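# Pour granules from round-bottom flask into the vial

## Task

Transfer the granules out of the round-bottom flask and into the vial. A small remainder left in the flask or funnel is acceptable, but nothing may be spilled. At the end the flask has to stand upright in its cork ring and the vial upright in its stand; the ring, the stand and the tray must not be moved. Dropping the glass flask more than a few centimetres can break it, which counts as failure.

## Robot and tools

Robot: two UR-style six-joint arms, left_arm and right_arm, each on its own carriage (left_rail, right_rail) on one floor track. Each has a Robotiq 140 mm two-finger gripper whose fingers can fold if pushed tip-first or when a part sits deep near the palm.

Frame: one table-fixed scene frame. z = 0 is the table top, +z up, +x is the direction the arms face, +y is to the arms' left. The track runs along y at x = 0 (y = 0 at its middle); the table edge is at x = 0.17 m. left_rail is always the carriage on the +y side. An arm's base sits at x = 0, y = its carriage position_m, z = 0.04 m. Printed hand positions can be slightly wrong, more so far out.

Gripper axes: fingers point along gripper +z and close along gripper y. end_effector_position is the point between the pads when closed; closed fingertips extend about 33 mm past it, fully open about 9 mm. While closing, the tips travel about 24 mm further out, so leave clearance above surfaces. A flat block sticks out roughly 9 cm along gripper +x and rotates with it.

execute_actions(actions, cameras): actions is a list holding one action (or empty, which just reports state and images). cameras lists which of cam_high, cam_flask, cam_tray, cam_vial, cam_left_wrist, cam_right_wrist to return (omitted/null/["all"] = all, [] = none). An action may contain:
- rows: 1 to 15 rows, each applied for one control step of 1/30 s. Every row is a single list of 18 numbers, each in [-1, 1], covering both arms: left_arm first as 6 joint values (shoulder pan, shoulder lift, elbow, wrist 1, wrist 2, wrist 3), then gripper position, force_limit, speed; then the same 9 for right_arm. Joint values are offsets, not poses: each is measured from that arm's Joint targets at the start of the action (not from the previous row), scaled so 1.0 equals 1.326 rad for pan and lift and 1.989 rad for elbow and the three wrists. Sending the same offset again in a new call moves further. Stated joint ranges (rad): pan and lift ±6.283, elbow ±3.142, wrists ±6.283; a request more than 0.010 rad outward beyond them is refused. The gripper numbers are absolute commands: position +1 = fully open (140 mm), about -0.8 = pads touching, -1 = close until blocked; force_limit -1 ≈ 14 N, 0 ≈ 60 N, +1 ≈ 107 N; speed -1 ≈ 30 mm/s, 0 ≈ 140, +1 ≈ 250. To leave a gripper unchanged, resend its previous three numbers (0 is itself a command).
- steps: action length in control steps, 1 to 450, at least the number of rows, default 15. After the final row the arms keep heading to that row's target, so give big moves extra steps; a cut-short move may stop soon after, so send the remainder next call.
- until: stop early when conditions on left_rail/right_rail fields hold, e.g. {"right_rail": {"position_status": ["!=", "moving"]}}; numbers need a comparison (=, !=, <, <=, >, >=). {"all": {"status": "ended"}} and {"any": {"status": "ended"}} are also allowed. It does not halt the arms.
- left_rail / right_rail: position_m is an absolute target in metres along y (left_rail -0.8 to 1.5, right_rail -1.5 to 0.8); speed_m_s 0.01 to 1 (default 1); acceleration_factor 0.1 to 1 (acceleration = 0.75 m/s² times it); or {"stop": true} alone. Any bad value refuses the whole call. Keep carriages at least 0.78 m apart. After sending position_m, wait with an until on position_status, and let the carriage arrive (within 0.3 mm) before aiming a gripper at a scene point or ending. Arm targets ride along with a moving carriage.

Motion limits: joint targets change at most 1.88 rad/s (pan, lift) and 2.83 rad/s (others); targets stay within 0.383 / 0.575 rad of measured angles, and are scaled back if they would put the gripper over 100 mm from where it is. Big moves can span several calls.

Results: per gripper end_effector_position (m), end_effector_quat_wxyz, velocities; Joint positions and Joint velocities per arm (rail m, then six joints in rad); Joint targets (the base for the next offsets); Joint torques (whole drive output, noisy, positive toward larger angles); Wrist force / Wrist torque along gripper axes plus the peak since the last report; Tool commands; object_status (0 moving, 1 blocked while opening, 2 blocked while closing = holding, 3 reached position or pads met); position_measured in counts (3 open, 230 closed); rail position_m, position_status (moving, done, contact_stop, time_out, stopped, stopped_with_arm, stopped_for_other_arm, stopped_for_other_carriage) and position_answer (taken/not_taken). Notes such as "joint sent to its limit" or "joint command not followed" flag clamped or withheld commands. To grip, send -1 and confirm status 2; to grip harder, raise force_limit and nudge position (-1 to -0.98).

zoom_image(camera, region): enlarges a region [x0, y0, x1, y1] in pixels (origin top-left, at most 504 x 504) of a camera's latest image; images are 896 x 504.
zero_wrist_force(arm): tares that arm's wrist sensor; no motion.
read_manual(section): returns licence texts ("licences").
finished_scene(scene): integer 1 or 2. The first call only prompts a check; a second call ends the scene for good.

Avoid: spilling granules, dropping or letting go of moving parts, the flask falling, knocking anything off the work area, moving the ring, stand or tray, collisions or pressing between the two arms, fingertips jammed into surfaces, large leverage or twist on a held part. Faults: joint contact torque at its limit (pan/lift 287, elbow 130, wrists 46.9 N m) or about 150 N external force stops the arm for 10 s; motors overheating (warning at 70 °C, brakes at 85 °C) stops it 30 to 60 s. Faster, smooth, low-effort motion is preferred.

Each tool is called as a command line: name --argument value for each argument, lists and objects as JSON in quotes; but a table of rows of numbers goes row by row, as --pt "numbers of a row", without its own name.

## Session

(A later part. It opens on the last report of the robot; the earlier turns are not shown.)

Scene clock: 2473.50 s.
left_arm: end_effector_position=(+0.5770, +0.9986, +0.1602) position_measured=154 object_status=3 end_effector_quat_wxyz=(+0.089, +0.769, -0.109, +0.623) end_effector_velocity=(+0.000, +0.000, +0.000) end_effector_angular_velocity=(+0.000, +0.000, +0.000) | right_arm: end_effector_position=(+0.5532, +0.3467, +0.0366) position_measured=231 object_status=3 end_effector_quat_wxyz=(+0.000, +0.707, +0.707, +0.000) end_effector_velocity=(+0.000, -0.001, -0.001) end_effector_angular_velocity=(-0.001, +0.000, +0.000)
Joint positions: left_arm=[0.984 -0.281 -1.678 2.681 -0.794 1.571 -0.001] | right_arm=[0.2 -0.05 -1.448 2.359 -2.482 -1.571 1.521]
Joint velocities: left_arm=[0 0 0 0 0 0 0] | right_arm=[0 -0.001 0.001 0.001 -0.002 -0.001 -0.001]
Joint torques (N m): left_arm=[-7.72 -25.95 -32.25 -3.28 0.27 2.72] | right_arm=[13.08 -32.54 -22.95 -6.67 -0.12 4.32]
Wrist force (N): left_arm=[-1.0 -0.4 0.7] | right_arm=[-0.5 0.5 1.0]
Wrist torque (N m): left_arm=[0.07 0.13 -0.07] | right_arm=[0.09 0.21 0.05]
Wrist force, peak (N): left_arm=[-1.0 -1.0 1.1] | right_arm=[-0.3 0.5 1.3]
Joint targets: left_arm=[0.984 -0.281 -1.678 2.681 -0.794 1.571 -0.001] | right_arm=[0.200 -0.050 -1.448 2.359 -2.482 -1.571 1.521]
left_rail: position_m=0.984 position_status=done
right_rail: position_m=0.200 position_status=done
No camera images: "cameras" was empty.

execute_actions --actions '[{"rows": [[0,0,0,0,0,0,-0.2,0,-1,0,0.00034,0.00008,-0.00031,0,0,-1,-1,0],[0,0,0,0,0,0,-0.2,0,-1,0,0.00068,0.00017,-0.00062,0,0,-1,-1,0]], "steps": 6}]' --cameras '[]'

execute_actions --actions '[{"rows": [[0,0,0,0,0,0,-0.2,0,-1,0,0.00034,0.00008,-0.00031,0,0,-1,-1,0],[0,0,0,0,0,0,-0.2,0,-1,0,0.00068,0.00017,-0.00062,0,0,-1,-1,0]], "steps": 6}]' --cameras '[]'

Scene clock: 2479.97 s.
left_arm: end_effector_position=(+0.5770, +0.9986, +0.1602) position_measured=154 object_status=3 end_effector_quat_wxyz=(+0.089, +0.769, -0.109, +0.623) end_effector_velocity=(+0.000, +0.000, +0.000) end_effector_angular_velocity=(-0.001, +0.000, +0.000) | right_arm: end_effector_position=(+0.5532, +0.3467, +0.0362) position_measured=231 object_status=3 end_effector_quat_wxyz=(+0.000, +0.707, +0.707, +0.000) end_effector_velocity=(+0.000, +0.001, +0.000) end_effector_angular_velocity=(+0.000, +0.000, +0.002)
Joint positions: left_arm=[0.984 -0.281 -1.678 2.681 -0.794 1.571 -0.001] | right_arm=[0.2 -0.05 -1.447 2.36 -2.483 -1.571 1.521]
Joint velocities: left_arm=[0 0 0.001 0 0 0 -0.001] | right_arm=[0 0.002 0.001 0 -0.001 0 0]
Joint torques (N m): left_arm=[-7.81 -25.01 -30.72 -3.66 0.24 2.71] | right_arm=[13.34 -29.98 -22.78 -6.3 -0.61 3.28]
Wrist force (N): left_arm=[-0.9 -0.9 0.7] | right_arm=[-0.2 0.1 -2.0]
Wrist torque (N m): left_arm=[-0.04 0.13 -0.08] | right_arm=[0.09 0.13 0.05]
Wrist force, peak (N): left_arm=[-1.0 -0.9 0.9] | right_arm=[-0.2 0.1 -2.0]
Joint targets: left_arm=[0.984 -0.281 -1.678 2.681 -0.794 1.571 -0.001] | right_arm=[0.200 -0.050 -1.447 2.360 -2.483 -1.571 1.521]
left_rail: position_m=0.984 position_status=done
right_rail: position_m=0.200 position_status=done
No camera images: "cameras" was empty.

Scene clock: 2480.37 s.
left_arm: end_effector_position=(+0.5770, +0.9986, +0.1602) position_measured=154 object_status=3 end_effector_quat_wxyz=(+0.089, +0.769, -0.109, +0.623) end_effector_velocity=(+0.000, +0.000, +0.000) end_effector_angular_velocity=(+0.000, +0.000, +0.000) | right_arm: end_effector_position=(+0.5532, +0.3467, +0.0357) position_measured=231 object_status=3 end_effector_quat_wxyz=(+0.000, +0.707, +0.707, +0.000) end_effector_velocity=(+0.001, +0.000, +0.000) end_effector_angular_velocity=(+0.001, -0.001, -0.001)
Joint positions: left_arm=[0.984 -0.281 -1.678 2.681 -0.794 1.571 -0.001] | right_arm=[0.2 -0.05 -1.446 2.36 -2.484 -1.571 1.521]
Joint velocities: left_arm=[0 0 0 0 0 0 0] | right_arm=[0 -0.001 0.002 -0.001 -0.001 0.001 0]
Joint torques (N m): left_arm=[-8.27 -25.24 -30.6 -3.4 0.32 2.51] | right_arm=[13.07 -13.29 -13.33 -4.15 -0.29 4.07]
Wrist force (N): left_arm=[-0.5 -0.9 1.0] | right_arm=[0.0 -5.7 -39.4]
Wrist torque (N m): left_arm=[-0.02 0.03 -0.07] | right_arm=[0.28 0.19 0.06]
Wrist force, peak (N): left_arm=[-1.3 -0.5 0.8] | right_arm=[0.0 -5.7 -39.4]
Joint targets: left_arm=[0.984 -0.281 -1.678 2.681 -0.794 1.571 -0.001] | right_arm=[0.200 -0.050 -1.446 2.360 -2.484 -1.571 1.521]
left_rail: position_m=0.984 position_status=done
right_rail: position_m=0.200 position_status=done
No camera images: "cameras" was empty.

execute_actions --actions '[{"rows": [[0,0,0,0,0,0,-0.2,0,-1,0,-0.0012,-0.00029,0.00109,0,0,-1,-1,0],[0,0,0,0,0,0,-0.2,0,-1,0,-0.00406,-0.00099,0.0037,0,0,-1,-1,0],[0,0,0,0,0,0,-0.2,0,-1,0,-0.00748,-0.00182,0.0068,0,0,-1,-1,0],[0,0,0,0,0,0,-0.2,0,-1,0,-0.01034,-0.00252,0.00941,0,0,-1,-1,0],[0,0,0,0,0,0,-0.2,0,-1,0,-0.01154,-0.00281,0.0105,0,0,-0.62,-1,-0.5],[0,0,0,0,0,0,-0.2,0,-1,0.0001,-0.01076,-0.00345,0.01062,0,0.00007,-0.62,-1,-0.5],[0,0,0,0,0,0,-0.2,0,-1,0.00038,-0.00865,-0.00519,0.01095,0,0.00025,-0.62,-1,-0.5],[0,0,0,0,0,0,-0.2,0,-1,0.00079,-0.00554,-0.00775,0.01143,0,0.00052,-0.62,-1,-0.5],[0,0,0,0,0,0,-0.2,0,-1,0.00128,-0.00176,-0.01086,0.01202,0,0.00086,-0.62,-1,-0.5],[0,0,0,0,0,0,-0.2,0,-1,0.00182,0.00236,-0.01425,0.01266,0,0.00122,-0.62,-1,-0.5],[0,0,0,0,0,0,-0.2,0,-1,0.00236,0.00647,-0.01763,0.0133,0,0.00157,-0.62,-1,-0.5],[0,0,0,0,0,0,-0.2,0,-1,0.00285,0.01025,-0.02074,0.01389,0,0.00191,-0.62,-1,-0.5],[0,0,0,0,0,0,-0.2,0,-1,0.00326,0.01336,-0.0233,0.01437,0,0.00218,-0.62,-1,-0.5],[0,0,0,0,0,0,-0.2,0,-1,0.00354,0.01547,-0.02504,0.0147,0,0.00236,-0.62,-1,-0.5],[0,0,0,0,0,0,-0.2,0,-1,0.00364,0.01625,-0.02568,0.01482,0,0.00243,-0.62,-1,-0.5]], "steps": 20}]' --cameras '["cam_right_wrist", "cam_vial"]'

zoom_image --camera "cam_right_wrist" --region '[340, 190, 520, 300]'

Scene clock: 2514.07 s.
left_arm: end_effector_position=(+0.5770, +0.9986, +0.1602) position_measured=154 object_status=3 end_effector_quat_wxyz=(+0.089, +0.769, -0.109, +0.623) end_effector_velocity=(+0.000, +0.000, +0.000) end_effector_angular_velocity=(+0.002, +0.000, +0.000) | right_arm: end_effector_position=(+0.5785, +0.3482, +0.0443) position_measured=208 object_status=3 end_effector_quat_wxyz=(+0.000, +0.707, +0.707, +0.000) end_effector_velocity=(+0.002, +0.000, +0.001) end_effector_angular_velocity=(+0.000, -0.001, +0.000)
Joint positions: left_arm=[0.984 -0.281 -1.678 2.681 -0.794 1.571 -0.001] | right_arm=[0.2 -0.045 -1.425 2.309 -2.455 -1.571 1.526]
Joint velocities: left_arm=[0 0 0 0.001 -0.001 0 0.002] | right_arm=[0 0.001 0.001 -0.004 0.002 0 0.001]
Joint torques (N m): left_arm=[-8.95 -23.17 -29.5 -3.27 0.32 2.61] | right_arm=[17.05 -31.97 -39.52 -3.26 -0.32 3.79]
Wrist force (N): left_arm=[-1.0 -0.6 0.4] | right_arm=[-0.2 0.3 0.3]
Wrist torque (N m): left_arm=[0.03 0.13 -0.07] | right_arm=[0.05 0.16 0.04]
Wrist force, peak (N): left_arm=[-1.0 -1.0 1.0] | right_arm=[-0.7 -7.6 -51.7]
Joint targets: left_arm=[0.984 -0.281 -1.678 2.681 -0.794 1.571 -0.001] | right_arm=[0.200 -0.045 -1.425 2.309 -2.455 -1.571 1.526]
left_rail: position_m=0.984 position_status=done
right_rail: position_m=0.200 position_status=done
Images, in order (width x height): cam_vial 896x504, cam_right_wrist 896x504.

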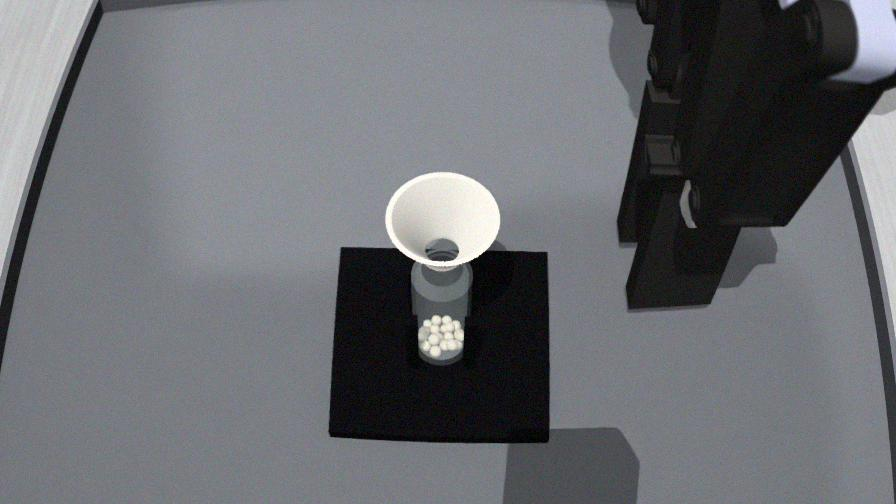

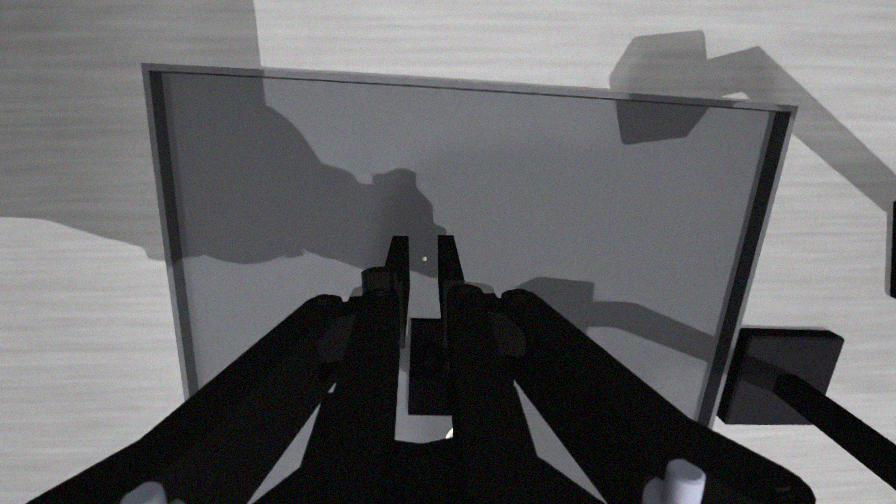

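Scaled by 2.800 from the camera's 896x504 image, which has a finer 1280x720 frame.

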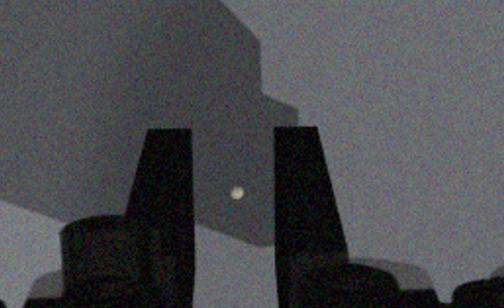

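execute_actions --actions '[{"rows": [[0,0,0,0,0,0,-0.2,0,-1,0,0.00027,0.00007,-0.00025,0,0,-0.62,-1,-0.5],[0,0,0,0,0,0,-0.2,0,-1,0,0.00101,0.00024,-0.00092,0,0,-0.62,-1,-0.5],[0,0,0,0,0,0,-0.2,0,-1,0,0.0021,0.00051,-0.00191,0,0,-0.62,-1,-0.5],[0,0,0,0,0,0,-0.2,0,-1,0,0.00343,0.00082,-0.00311,0,0,-0.62,-1,-0.5],[0,0,0,0,0,0,-0.2,0,-1,0,0.00487,0.00117,-0.00442,0,0,-0.62,-1,-0.5],[0,0,0,0,0,0,-0.2,0,-1,0,0.00631,0.00152,-0.00573,0,0,-0.62,-1,-0.5],[0,0,0,0,0,0,-0.2,0,-1,0,0.00764,0.00183,-0.00693,0,0,-0.62,-1,-0.5],[0,0,0,0,0,0,-0.2,0,-1,0,0.00873,0.0021,-0.00792,0,0,-0.62,-1,-0.5],[0,0,0,0,0,0,-0.2,0,-1,0,0.00947,0.00227,-0.00859,0,0,-0.62,-1,-0.5],[0,0,0,0,0,0,-0.2,0,-1,0,0.00975,0.00234,-0.00884,0,0,-0.62,-1,-0.5]], "steps": 13}]' --cameras '[]'

execute_actions --actions '[{"rows": [[0,0,0,0,0,0,-0.2,0,-1,0,0,0,0,0,0,-1,-1,-1]], "steps": 26}]' --cameras '["cam_right_wrist", "cam_vial"]'

zoom_image --camera "cam_right_wrist" --region '[340, 190, 520, 300]'

Scene clock: 2537.50 s.
left_arm: end_effector_position=(+0.5770, +0.9986, +0.1602) position_measured=154 object_status=3 end_effector_quat_wxyz=(+0.089, +0.769, -0.109, +0.623) end_effector_velocity=(+0.000, +0.000, +0.000) end_effector_angular_velocity=(+0.000, -0.001, +0.001) | right_arm: end_effector_position=(+0.5787, +0.3482, +0.0370) position_measured=208 object_status=3 end_effector_quat_wxyz=(+0.000, +0.707, +0.707, +0.000) end_effector_velocity=(-0.001, +0.001, -0.002) end_effector_angular_velocity=(-0.001, +0.003, +0.001)
Joint positions: left_arm=[0.984 -0.281 -1.678 2.681 -0.794 1.571 -0.001] | right_arm=[0.2 -0.045 -1.412 2.313 -2.472 -1.571 1.526]
Joint velocities: left_arm=[0 0 0 0 0 0 0.001] | right_arm=[0 0.001 0.003 0.002 -0.002 -0.001 0]
Joint torques (N m): left_arm=[-7.02 -23.43 -28 -3.44 0.49 2.68] | right_arm=[15.47 -34.2 -25.24 -6.87 -0.68 4.09]
Wrist force (N): left_arm=[-1.0 0.1 1.1] | right_arm=[-0.2 0.6 0.6]
Wrist torque (N m): left_arm=[0.19 0.13 -0.07] | right_arm=[0.13 0.15 0.05]
Wrist force, peak (N): left_arm=[-0.9 -1.1 1.0] | right_arm=[-0.6 0.7 0.6]
Joint targets: left_arm=[0.984 -0.281 -1.678 2.681 -0.794 1.571 -0.001] | right_arm=[0.200 -0.045 -1.412 2.313 -2.473 -1.571 1.526]
left_rail: position_m=0.984 position_status=done
right_rail: position_m=0.200 position_status=done
No camera images: "cameras" was empty.

Scene clock: 2538.57 s.
left_arm: end_effector_position=(+0.5770, +0.9986, +0.1602) position_measured=154 object_status=3 end_effector_quat_wxyz=(+0.089, +0.769, -0.109, +0.623) end_effector_velocity=(+0.000, +0.001, +0.000) end_effector_angular_velocity=(+0.002, +0.000, +0.001) | right_arm: end_effector_position=(+0.5787, +0.3482, +0.0368) position_measured=231 object_status=3 end_effector_quat_wxyz=(+0.000, +0.707, +0.707, +0.000) end_effector_velocity=(+0.001, +0.000, +0.000) end_effector_angular_velocity=(+0.000, -0.002, +0.000)
Joint positions: left_arm=[0.984 -0.281 -1.678 2.681 -0.794 1.571 -0.001] | right_arm=[0.2 -0.045 -1.412 2.314 -2.473 -1.571 1.526]
Joint velocities: left_arm=[0 0 0 0.001 -0.001 -0.002 0.002] | right_arm=[0 0 0 -0.001 -0.001 0 0]
Joint torques (N m): left_arm=[-7.46 -21.36 -28.31 -3.31 0.25 2.39] | right_arm=[15.57 -35.48 -26.67 -6.05 -0.03 3.98]
Wrist force (N): left_arm=[-1.0 -0.9 0.7] | right_arm=[0.0 0.3 0.5]
Wrist torque (N m): left_arm=[-0.01 0.13 -0.08] | right_arm=[0.05 0.11 0.05]
Wrist force, peak (N): left_arm=[-1.0 -1.0 1.0] | right_arm=[-0.3 0.6 0.8]
Joint targets: left_arm=[0.984 -0.281 -1.678 2.681 -0.794 1.571 -0.001] | right_arm=[0.200 -0.045 -1.412 2.313 -2.473 -1.571 1.526]
left_rail: position_m=0.984 position_status=done
right_rail: position_m=0.200 position_status=done
Images, in order (width x height): cam_vial 896x504, cam_right_wrist 896x504.

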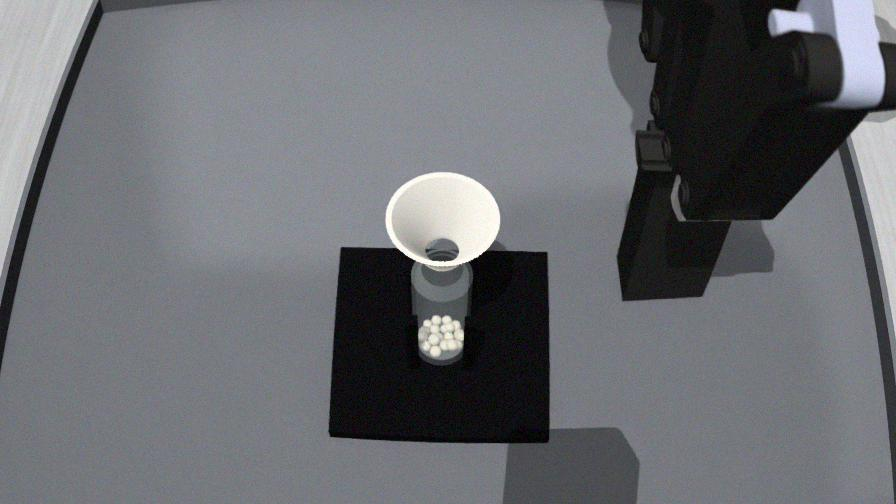

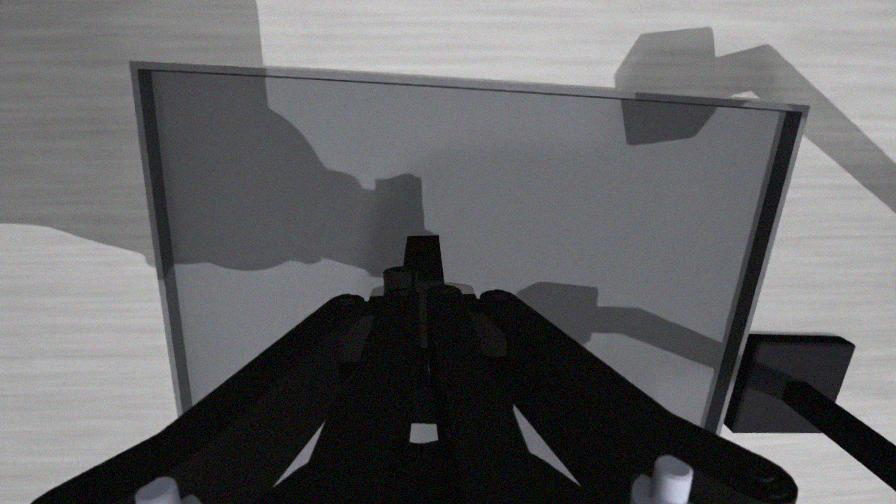

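Scaled by 2.800 from the camera's 896x504 image, which has a finer 1280x720 frame.

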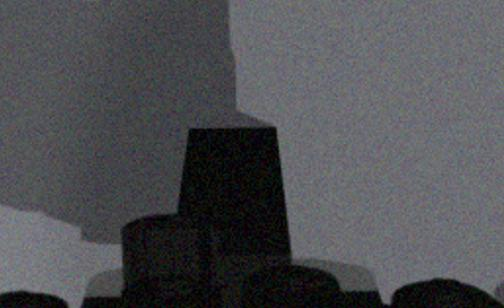

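zoom_image --camera "cam_vial" --region '[580, 180, 800, 320]'

Scaled by 2.291 from the camera's 896x504 image, which has a finer 1280x720 frame.

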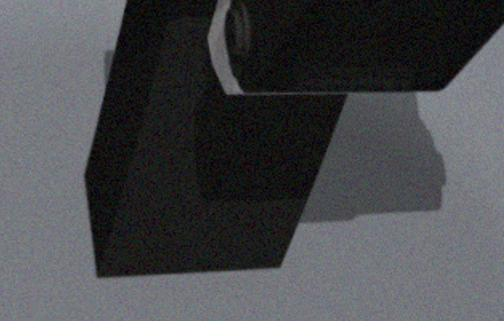

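execute_actions --actions '[{"rows": [[0,0,0,0,0,0,-0.2,0,-1,0,-0.0014,-0.00038,0.00131,0,0,-1,-1,-1],[0,0,0,0,0,0,-0.2,0,-1,0,-0.00518,-0.00141,0.00487,0,0,-1,-1,-1],[0,0,0,0,0,0,-0.2,0,-1,0,-0.01077,-0.00294,0.01012,0,0,-1,-1,-1],[0,0,0,0,0,0,-0.2,0,-1,0,-0.01755,-0.00479,0.01649,0,0,-1,-1,-1],[0,0,0,0,0,0,-0.2,0,-1,0,-0.02493,-0.0068,0.02342,0,0,-1,-1,-1],[0,0,0,0,0,0,-0.2,0,-1,0,-0.0323,-0.00881,0.03035,0,0,-1,-1,-1],[0,0,0,0,0,0,-0.2,0,-1,0,-0.03908,-0.01066,0.03672,0,0,-1,-1,-1],[0,0,0,0,0,0,-0.2,0,-1,0,-0.04467,-0.01219,0.04196,0,0,-1,-1,-1],[0,0,0,0,0,0,-0.2,0,-1,0,-0.04846,-0.01322,0.04552,0,0,-1,-1,-1],[0,0,0,0,0,0,-0.2,0,-1,0,-0.04985,-0.0136,0.04683,0,0,-1,-1,-1]], "steps": 15}]' --cameras '["cam_right_wrist", "cam_vial", "cam_tray"]'

zoom_image --camera "cam_right_wrist" --region '[340, 190, 520, 300]'

zoom_image --camera "cam_vial" --region '[580, 120, 800, 320]'

Scene clock: 2583.93 s.
left_arm: end_effector_position=(+0.5770, +0.9986, +0.1602) position_measured=154 object_status=3 end_effector_quat_wxyz=(+0.089, +0.769, -0.109, +0.623) end_effector_velocity=(+0.000, +0.000, +0.000) end_effector_angular_velocity=(-0.001, +0.000, +0.000) | right_arm: end_effector_position=(+0.5787, +0.3482, +0.0767) position_measured=231 object_status=3 end_effector_quat_wxyz=(+0.000, +0.707, +0.707, +0.000) end_effector_velocity=(-0.001, +0.001, +0.000) end_effector_angular_velocity=(+0.000, +0.002, +0.001)
Joint positions: left_arm=[0.984 -0.281 -1.678 2.681 -0.794 1.571 -0.001] | right_arm=[0.2 -0.045 -1.478 2.287 -2.38 -1.571 1.526]
Joint velocities: left_arm=[0 0 0 -0.001 0.001 0.001 -0.001] | right_arm=[0 0.002 -0.001 0 0.002 0 0.001]
Joint torques (N m): left_arm=[-9.03 -22.01 -27.15 -3.31 0.41 2.42] | right_arm=[14.82 -60.46 -41.2 -3.12 -0.05 3.79]
Wrist force (N): left_arm=[-1.1 -0.6 0.3] | right_arm=[0.3 0.5 0.2]
Wrist torque (N m): left_arm=[0.04 0.16 -0.08] | right_arm=[0.13 0.04 0.04]
Wrist force, peak (N): left_arm=[-0.9 -1.0 1.0] | right_arm=[-0.5 0.2 2.0]
Joint targets: left_arm=[0.984 -0.281 -1.678 2.681 -0.794 1.571 -0.001] | right_arm=[0.200 -0.045 -1.478 2.286 -2.379 -1.571 1.526]
left_rail: position_m=0.984 position_status=done
right_rail: position_m=0.200 position_status=done
Images, in order (width x height): cam_tray 896x504, cam_vial 896x504, cam_right_wrist 896x504.

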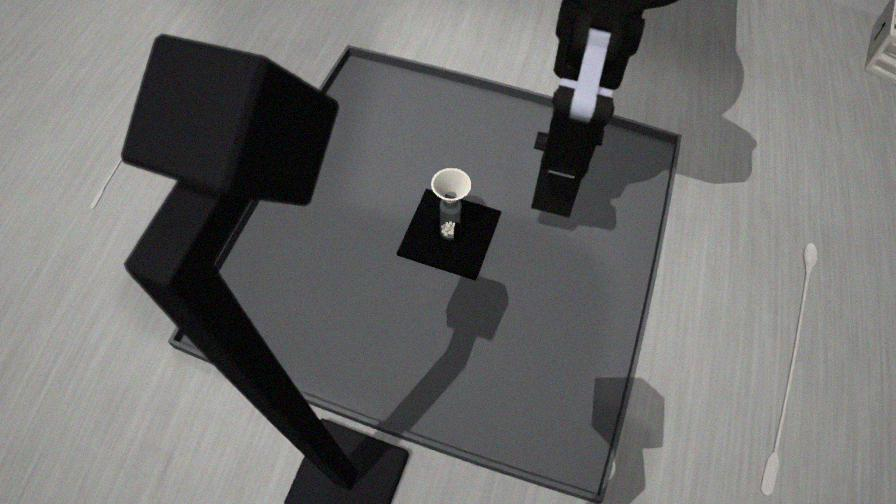

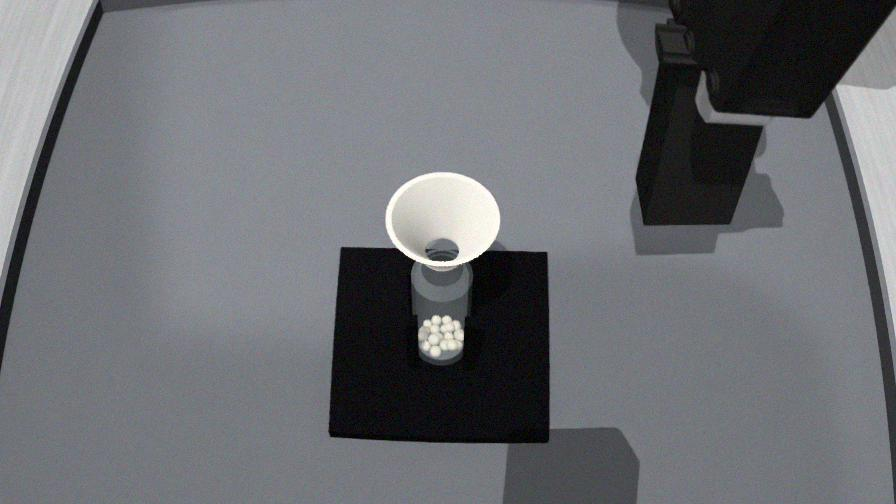

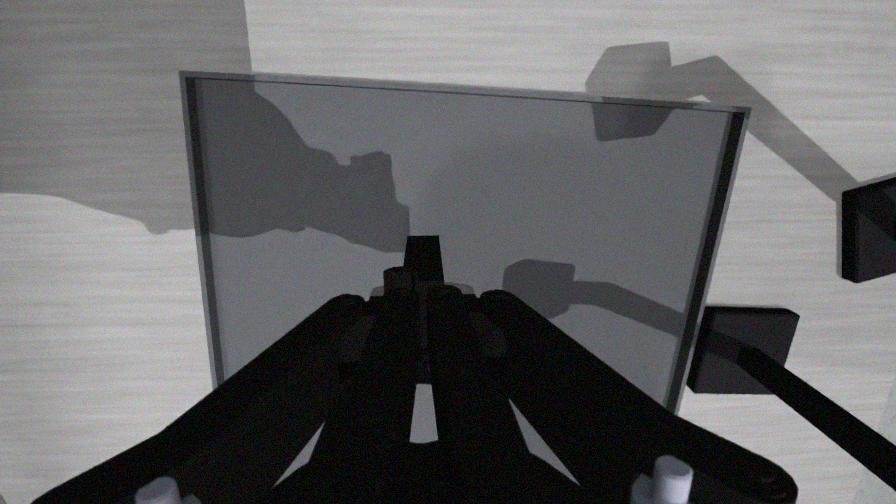

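Scaled by 2.800 from the camera's 896x504 image, which has a finer 1280x720 frame.

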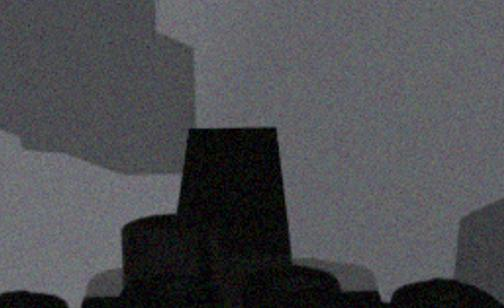

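Scaled by 2.291 from the camera's 896x504 image, which has a finer 1280x720 frame.

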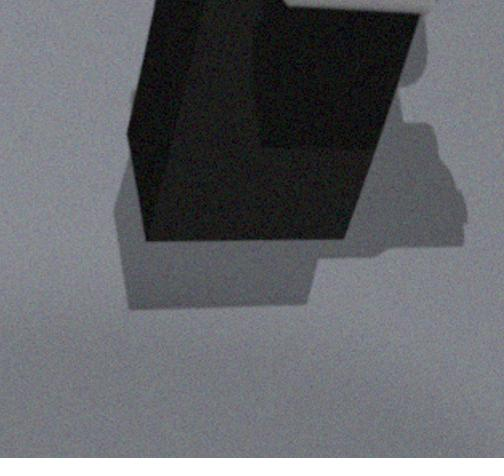

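zoom_image --camera "cam_tray" --region '[480, 120, 700, 300]'

Scaled by 2.291 from the camera's 896x504 image, which has a finer 1280x720 frame.

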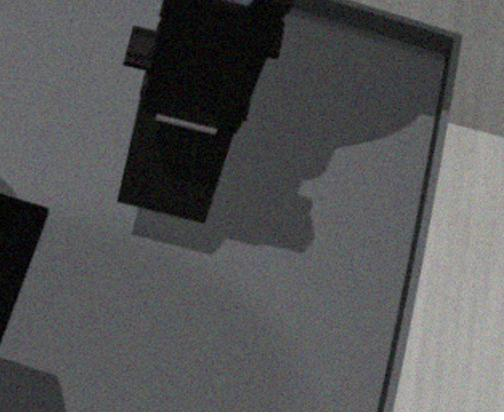

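zoom_image --camera "cam_vial" --region '[392, 0, 896, 504]'

zoom_image --camera "cam_tray" --region '[200, 20, 700, 320]'

zoom_image --camera "cam_tray" --region '[150, 200, 650, 500]'

Scaled by 1.000.

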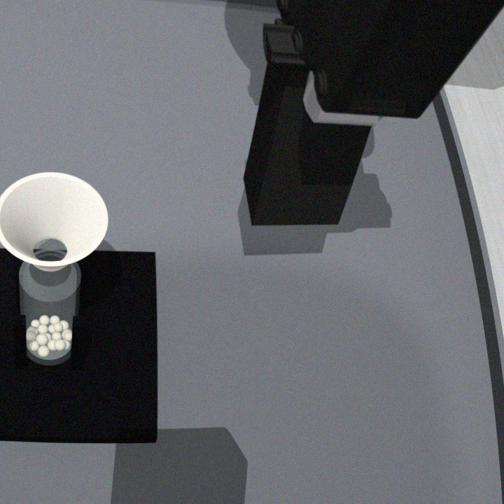

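Scaled by 1.008 from the camera's 896x504 image, which has a finer 1280x720 frame.

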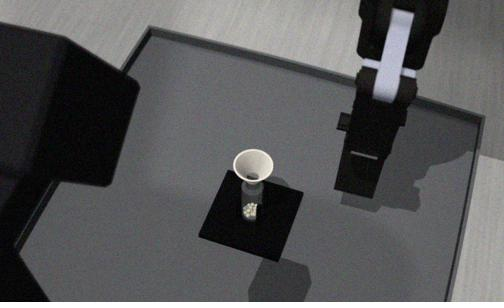

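Scaled by 1.008 from the camera's 896x504 image, which has a finer 1280x720 frame.

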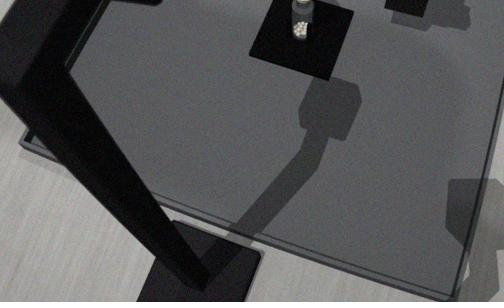

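execute_actions --actions '[{"rows": [[0,0,0,0,0,0,-0.2,0,-1,0,-0.00316,-0.00115,0.00326,0,0,-1,-1,-1],[0,0,0,0,0,0,-0.2,0,-1,0,-0.01107,-0.00402,0.01141,0,0,-1,-1,-1],[0,0,0,0,0,0,-0.2,0,-1,0,-0.02135,-0.00776,0.02199,0,0,-1,-1,-1],[0,0,0,0,0,0,-0.2,0,-1,-0.00179,-0.0315,-0.01159,0.03259,0,-0.00119,-1,-1,-1],[0,0,0,0,0,0,-0.2,0,-1,-0.00666,-0.03903,-0.01473,0.04075,0,-0.00444,-1,-1,-1],[0,0,0,0,0,0,-0.2,0,-1,-0.01405,-0.04163,-0.01628,0.04403,0,-0.00937,-1,-1,-1],[0,0,0,0,0,0,-0.2,0,-1,-0.02331,-0.04091,-0.01678,0.04406,0,-0.01554,-1,-1,-1],[0,0,0,0,0,0,-0.2,0,-1,-0.03382,-0.0401,-0.01736,0.04409,0,-0.02255,-1,-1,-1],[0,0,0,0,0,0,-0.2,0,-1,-0.04495,-0.03925,-0.01796,0.04412,0,-0.02997,-1,-1,-1],[0,0,0,0,0,0,-0.2,0,-1,-0.05608,-0.03839,-0.01857,0.04416,0,-0.03738,-1,-1,-1],[0,0,0,0,0,0,-0.2,0,-1,-0.06659,-0.03758,-0.01914,0.04419,0,-0.04439,-1,-1,-1],[0,0,0,0,0,0,-0.2,0,-1,-0.07586,-0.03686,-0.01964,0.04422,0,-0.05057,-1,-1,-1],[0,0,0,0,0,0,-0.2,0,-1,-0.08324,-0.03629,-0.02004,0.04424,0,-0.05549,-1,-1,-1],[0,0,0,0,0,0,-0.2,0,-1,-0.08811,-0.03592,-0.02031,0.04425,0,-0.05874,-1,-1,-1],[0,0,0,0,0,0,-0.2,0,-1,-0.0899,-0.03578,-0.02041,0.04426,0,-0.05993,-1,-1,-1]], "steps": 22}]' --cameras '["cam_right_wrist", "cam_vial", "cam_tray"]'

Scene clock: 2659.60 s.
left_arm: end_effector_position=(+0.5770, +0.9986, +0.1602) position_measured=154 object_status=3 end_effector_quat_wxyz=(+0.089, +0.769, -0.109, +0.623) end_effector_velocity=(-0.001, +0.000, -0.001) end_effector_angular_velocity=(-0.001, +0.002, -0.001) | right_arm: end_effector_position=(+0.5979, +0.2776, +0.1151) position_measured=231 object_status=3 end_effector_quat_wxyz=(+0.000, +0.707, +0.707, +0.000) end_effector_velocity=(+0.000, -0.002, +0.000) end_effector_angular_velocity=(+0.001, +0.001, -0.001)
Joint positions: left_arm=[0.984 -0.281 -1.678 2.681 -0.794 1.571 -0.001] | right_arm=[0.2 -0.164 -1.525 2.246 -2.292 -1.571 1.407]
Joint velocities: left_arm=[0 -0.001 0 0.001 0 0 -0.002] | right_arm=[0 -0.003 0 0 0.001 0.001 -0.002]
Joint torques (N m): left_arm=[-8.87 -20.55 -25.56 -3.38 0.39 2.44] | right_arm=[-18.79 -54.63 -42.62 -2.63 -0.21 -2.79]
Wrist force (N): left_arm=[-1.1 -0.5 0.6] | right_arm=[0.3 0.7 0.1]
Wrist torque (N m): left_arm=[0.06 0.16 -0.08] | right_arm=[0.19 0.00 0.01]
Wrist force, peak (N): left_arm=[-1.2 -0.8 1.1] | right_arm=[2.5 -0.2 -1.5]
Joint targets: left_arm=[0.984 -0.281 -1.678 2.681 -0.794 1.571 -0.001] | right_arm=[0.200 -0.164 -1.525 2.246 -2.291 -1.571 1.407]
left_rail: position_m=0.984 position_status=done
right_rail: position_m=0.200 position_status=done
Images, in order (width x height): cam_tray 896x504, cam_vial 896x504, cam_right_wrist 896x504.

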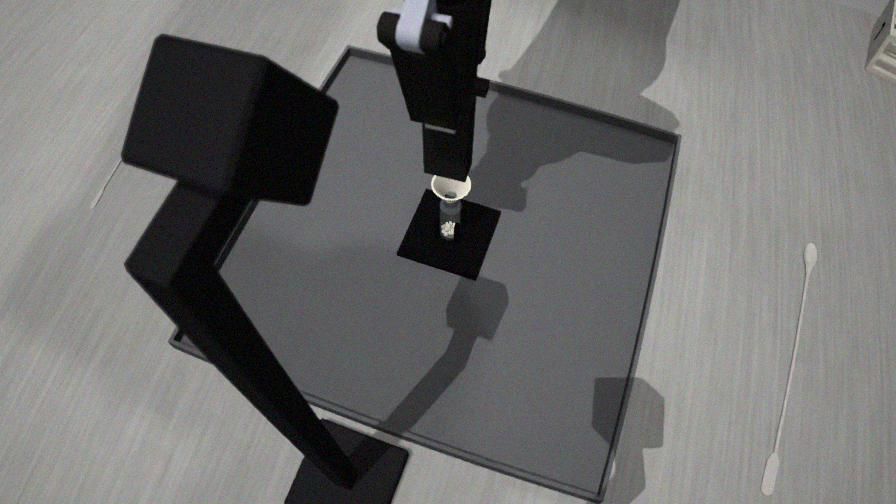

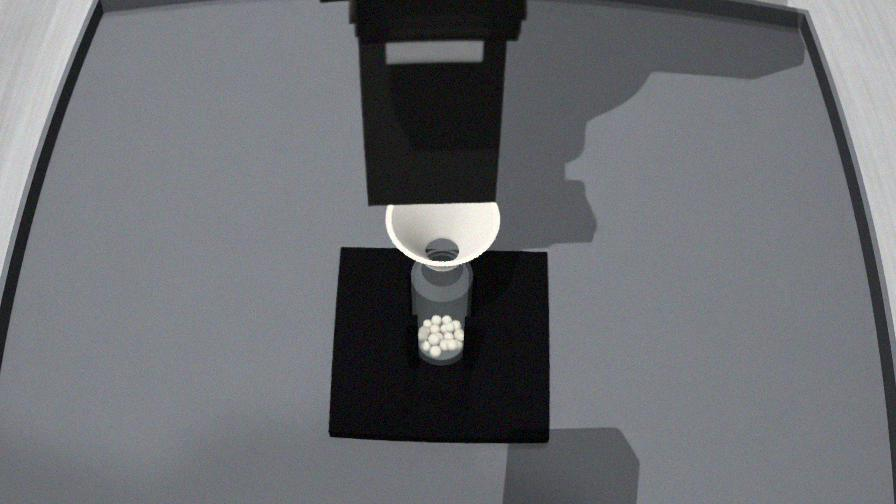

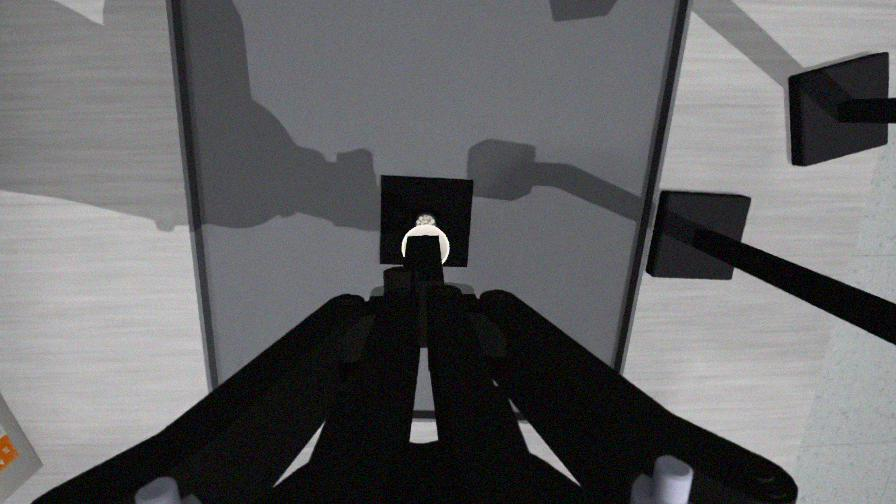

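I'll get the current state and look at the views around the funnel.

execute_actions --actions '[]' --cameras '["cam_tray", "cam_vial", "cam_right_wrist"]'

Scene clock: 2692.20 s.
left_arm: end_effector_position=(+0.5770, +0.9986, +0.1602) position_measured=154 object_status=3 end_effector_quat_wxyz=(+0.089, +0.769, -0.109, +0.623) end_effector_velocity=(+0.000, +0.000, +0.000) end_effector_angular_velocity=(+0.000, +0.001, +0.000) | right_arm: end_effector_position=(+0.5980, +0.2774, +0.1151) position_measured=231 object_status=3 end_effector_quat_wxyz=(+0.000, +0.707, +0.707, +0.000) end_effector_velocity=(+0.000, -0.001, +0.000) end_effector_angular_velocity=(-0.001, +0.000, +0.000)
Joint positions: left_arm=[0.984 -0.281 -1.678 2.681 -0.794 1.571 -0.001] | right_arm=[0.2 -0.164 -1.525 2.246 -2.291 -1.571 1.407]
Joint velocities: left_arm=[0 0 0 0 0 0 0] | right_arm=[0 0 0 0 0 -0.001 0]
Joint torques (N m): left_arm=[-8.56 -19.48 -24.92 -3.18 0.46 2.61] | right_arm=[-14.52 -52.45 -36.74 -3.81 -0.35 -2.84]
Wrist force (N): left_arm=[-0.9 -0.2 0.5] | right_arm=[0.7 0.7 0.3]
Wrist torque (N m): left_arm=[0.14 0.11 -0.07] | right_arm=[0.18 -0.09 0.01]
Wrist force, peak (N): left_arm=[-1.0 -0.9 1.0] | right_arm=[0.8 0.6 0.2]
Joint targets: left_arm=[0.984 -0.281 -1.678 2.681 -0.794 1.571 -0.001] | right_arm=[0.200 -0.164 -1.525 2.246 -2.291 -1.571 1.407]
Tool commands: left_gripper/position=-0.2 left_gripper/force_limit=+0.0 left_gripper/speed=-1.0 right_gripper/position=-1.0 right_gripper/force_limit=-1.0 right_gripper/speed=-1.0
left_rail: position_m=0.984 position_status=done
right_rail: position_m=0.200 position_status=done
Images, in order (width x height): cam_tray 896x504, cam_vial 896x504, cam_right_wrist 896x504.

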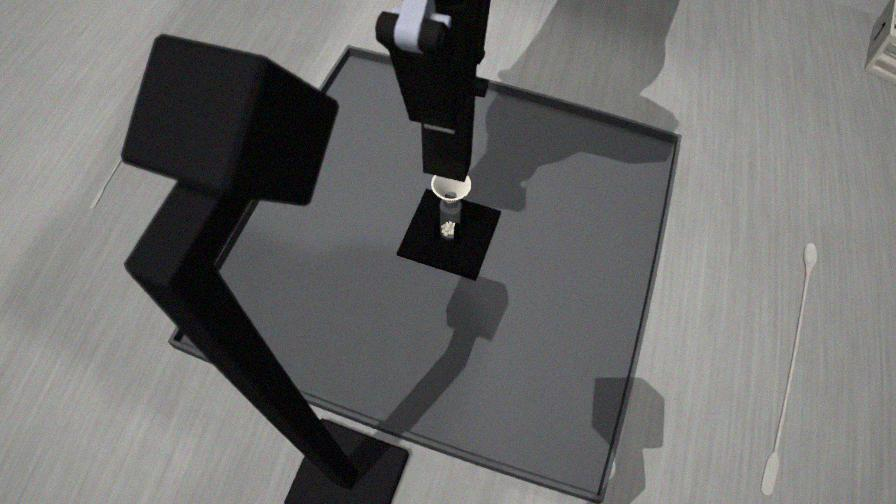

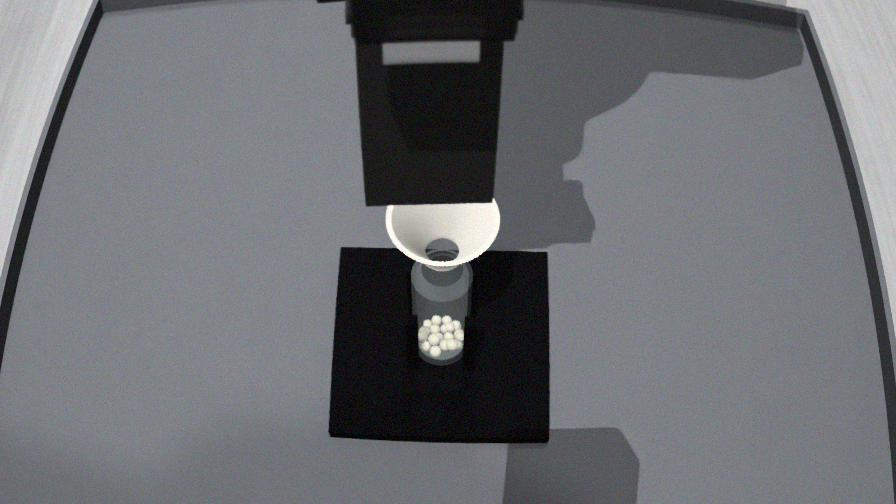

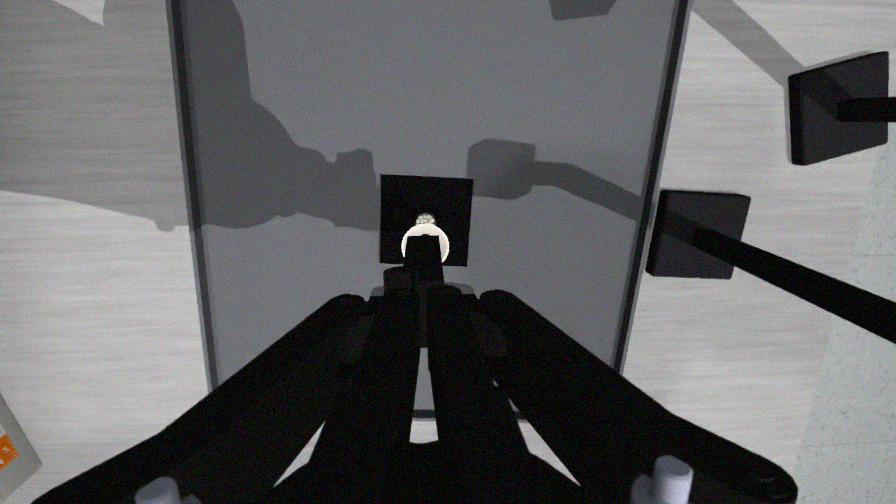

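execute_actions --actions '[{"rows": [[0,0,0,0,0,0,-0.2,0,-1, 0,0.0007,0.0003,-0.0008,0,0,-1,-1,-1],[0,0,0,0,0,0,-0.2,0,-1, 0,0.0026,0.001,-0.0028,0,0,-1,-1,-1],[0,0,0,0,0,0,-0.2,0,-1, 0,0.0048,0.0019,-0.0051,0,0,-1,-1,-1],[0,0,0,0,0,0,-0.2,0,-1, 0,0.0066,0.0027,-0.0071,0,0,-1,-1,-1],[0,0,0,0,0,0,-0.2,0,-1, 0,0.00735,0.00298,-0.00788,0,0,-1,-1,-1]], "steps": 8}]' --cameras '["cam_tray", "cam_vial", "cam_right_wrist"]'

zoom_image --camera "cam_vial" --region '[300, 130, 600, 460]'

Scene clock: 2709.93 s.
left_arm: end_effector_position=(+0.5770, +0.9986, +0.1602) position_measured=154 object_status=3 end_effector_quat_wxyz=(+0.089, +0.769, -0.109, +0.623) end_effector_velocity=(+0.000, +0.000, +0.000) end_effector_angular_velocity=(-0.001, +0.000, +0.001) | right_arm: end_effector_position=(+0.5980, +0.2774, +0.1083) position_measured=231 object_status=3 end_effector_quat_wxyz=(+0.000, +0.707, +0.707, +0.000) end_effector_velocity=(+0.000, +0.001, -0.001) end_effector_angular_velocity=(+0.000, +0.000, +0.001)
Joint positions: left_arm=[0.984 -0.281 -1.678 2.681 -0.794 1.571 -0.001] | right_arm=[0.2 -0.164 -1.516 2.252 -2.307 -1.571 1.407]
Joint velocities: left_arm=[0 0 0 0 0 -0.001 -0.001] | right_arm=[0 0.001 0.002 0.001 -0.004 0 0]
Joint torques (N m): left_arm=[-7.97 -19.97 -24.04 -3.21 0.38 2.49] | right_arm=[-13.65 -27.84 -29.81 -6.69 0.16 -3.19]
Wrist force (N): left_arm=[-0.8 -0.5 0.4] | right_arm=[0.3 0.5 0.0]
Wrist torque (N m): left_arm=[0.06 0.10 -0.08] | right_arm=[0.14 0.00 0.00]
Wrist force, peak (N): left_arm=[-1.3 -0.8 0.8] | right_arm=[0.3 0.6 -1.2]
Joint targets: left_arm=[0.984 -0.281 -1.678 2.681 -0.794 1.571 -0.001] | right_arm=[0.200 -0.164 -1.516 2.252 -2.307 -1.571 1.407]
left_rail: position_m=0.984 position_status=done
right_rail: position_m=0.200 position_status=done
Images, in order (width x height): cam_tray 896x504, cam_vial 896x504, cam_right_wrist 896x504.

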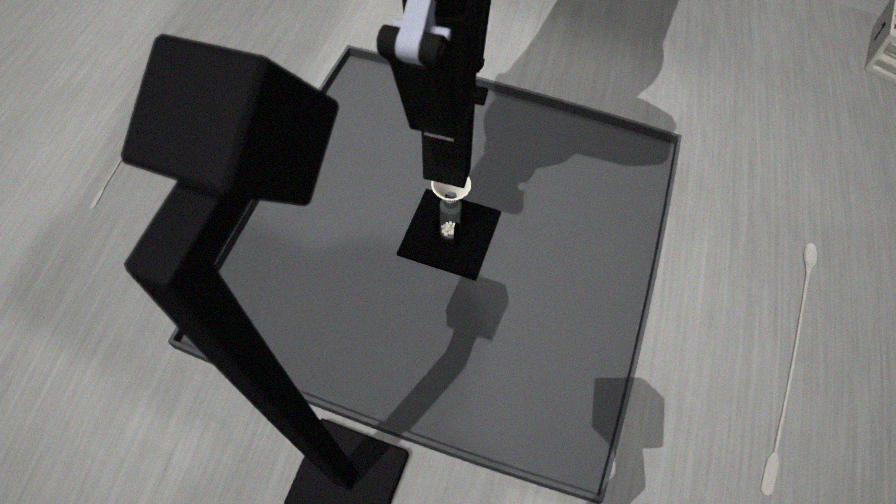

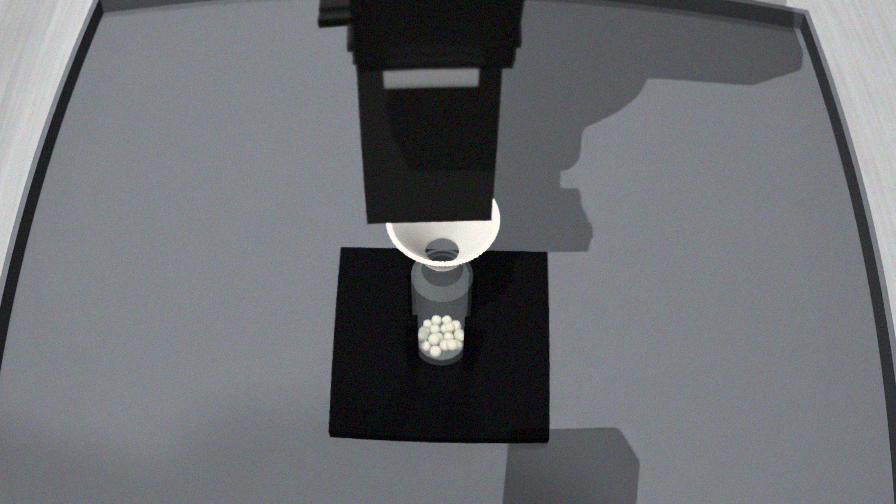

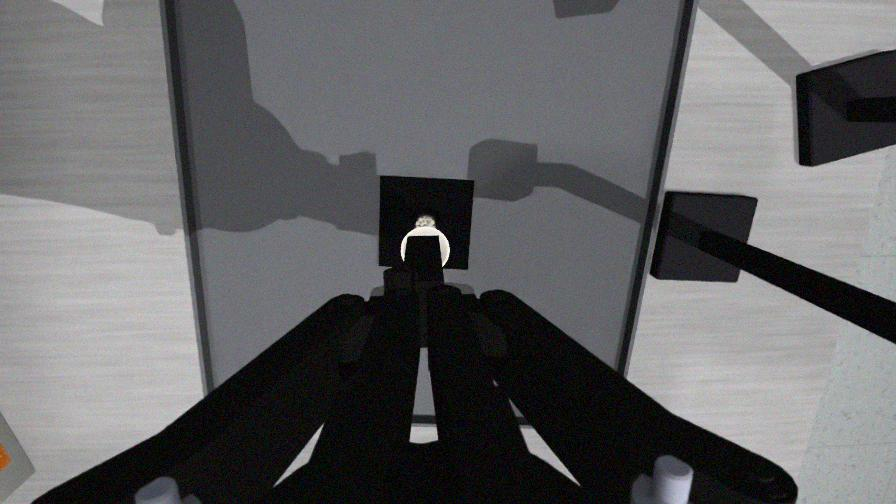

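Scaled by 1.527 from the camera's 896x504 image, which has a finer 1280x720 frame.

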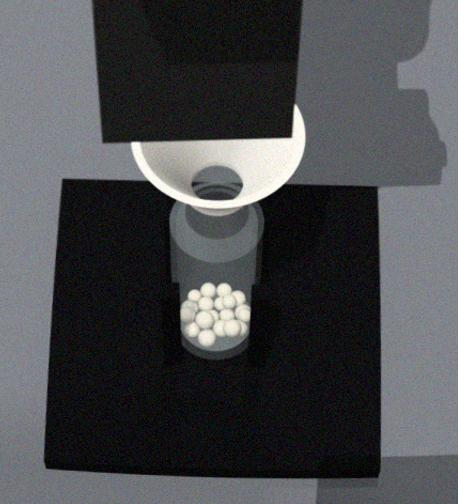

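execute_actions --actions '[{"rows": [[0,0,0,0,0,0,-0.2,0,-1, 0,0,0,0,0,0,-0.7,-1,-1]], "steps": 20}]' --cameras '["cam_tray", "cam_vial", "cam_right_wrist"]'

zoom_image --camera "cam_vial" --region '[300, 130, 600, 460]'

zoom_image --camera "cam_right_wrist" --region '[340, 160, 520, 300]'

Scene clock: 2717.33 s.
left_arm: end_effector_position=(+0.5770, +0.9986, +0.1602) position_measured=154 object_status=3 end_effector_quat_wxyz=(+0.089, +0.769, -0.109, +0.623) end_effector_velocity=(+0.000, +0.000, +0.000) end_effector_angular_velocity=(+0.001, +0.000, +0.000) | right_arm: end_effector_position=(+0.5979, +0.2774, +0.1081) position_measured=217 object_status=3 end_effector_quat_wxyz=(+0.000, +0.707, +0.707, +0.000) end_effector_velocity=(+0.000, +0.000, -0.001) end_effector_angular_velocity=(+0.001, +0.002, +0.000)
Joint positions: left_arm=[0.984 -0.281 -1.678 2.681 -0.794 1.571 -0.001] | right_arm=[0.2 -0.164 -1.516 2.252 -2.307 -1.571 1.407]
Joint velocities: left_arm=[0 0 0 0 0 0 0.001] | right_arm=[0 0 0.002 0 0.001 0 0]
Joint torques (N m): left_arm=[-8.91 -18.2 -21.89 -3.13 0.33 2.35] | right_arm=[-13.59 -31.83 -38.16 -5.37 -0.27 -3.04]
Wrist force (N): left_arm=[-1.3 -0.5 0.7] | right_arm=[0.6 0.7 0.1]
Wrist torque (N m): left_arm=[0.05 0.22 -0.07] | right_arm=[0.18 -0.07 -0.01]
Wrist force, peak (N): left_arm=[-1.0 -0.7 1.2] | right_arm=[0.8 0.7 0.0]
Joint targets: left_arm=[0.984 -0.281 -1.678 2.681 -0.794 1.571 -0.001] | right_arm=[0.200 -0.164 -1.516 2.252 -2.307 -1.571 1.407]
left_rail: position_m=0.984 position_status=done
right_rail: position_m=0.200 position_status=done
Images, in order (width x height): cam_tray 896x504, cam_vial 896x504, cam_right_wrist 896x504.

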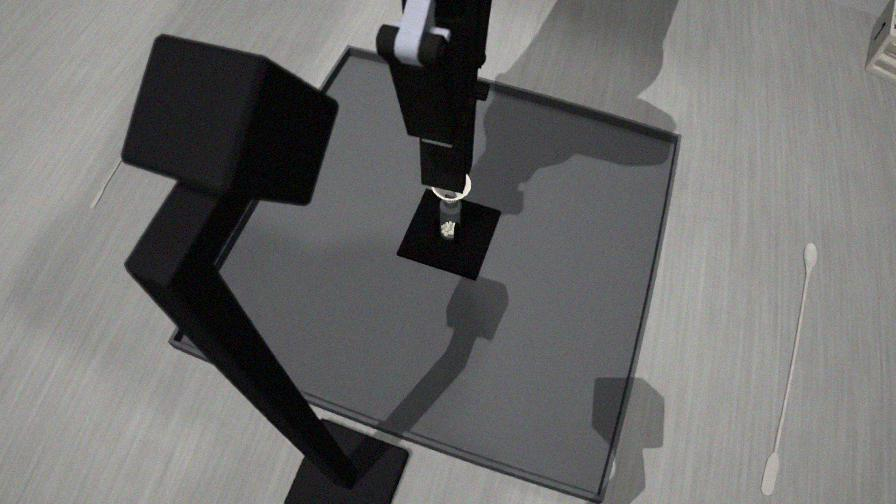

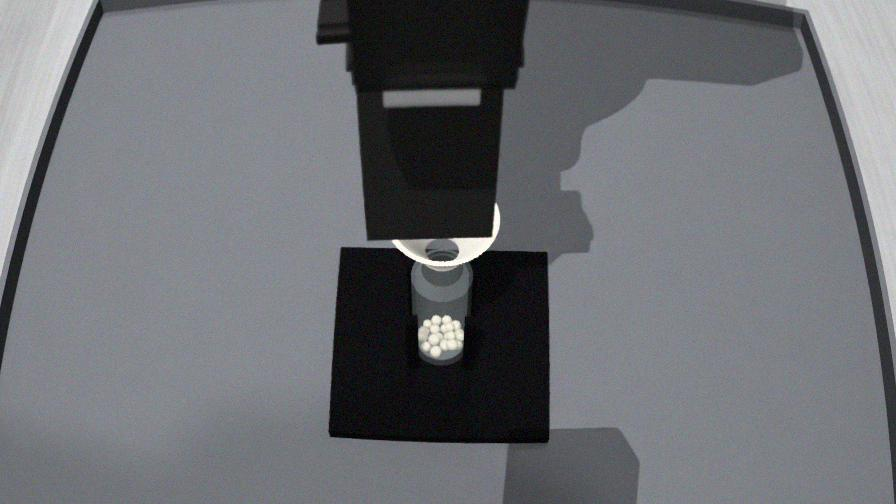

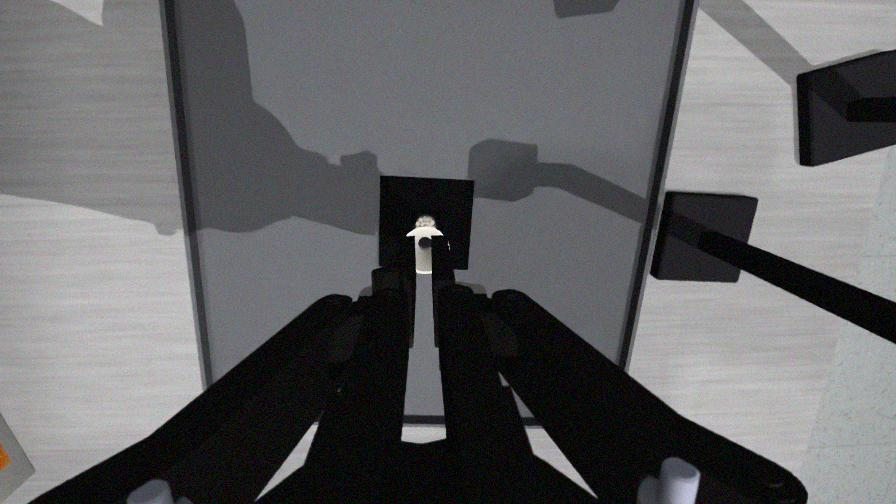

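Scaled by 1.527 from the camera's 896x504 image, which has a finer 1280x720 frame.

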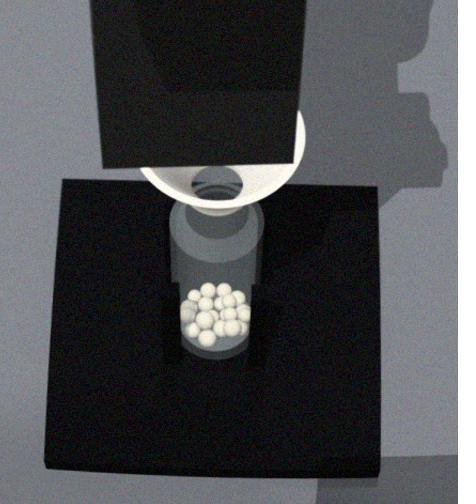

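Scaled by 2.800 from the camera's 896x504 image, which has a finer 1280x720 frame.

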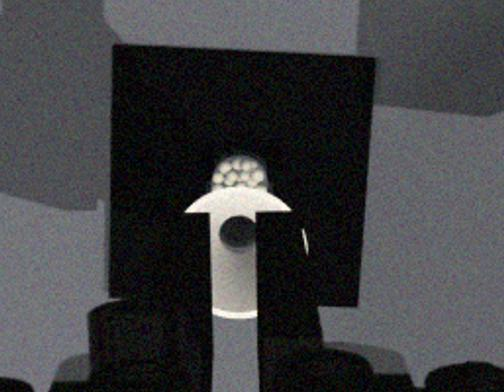

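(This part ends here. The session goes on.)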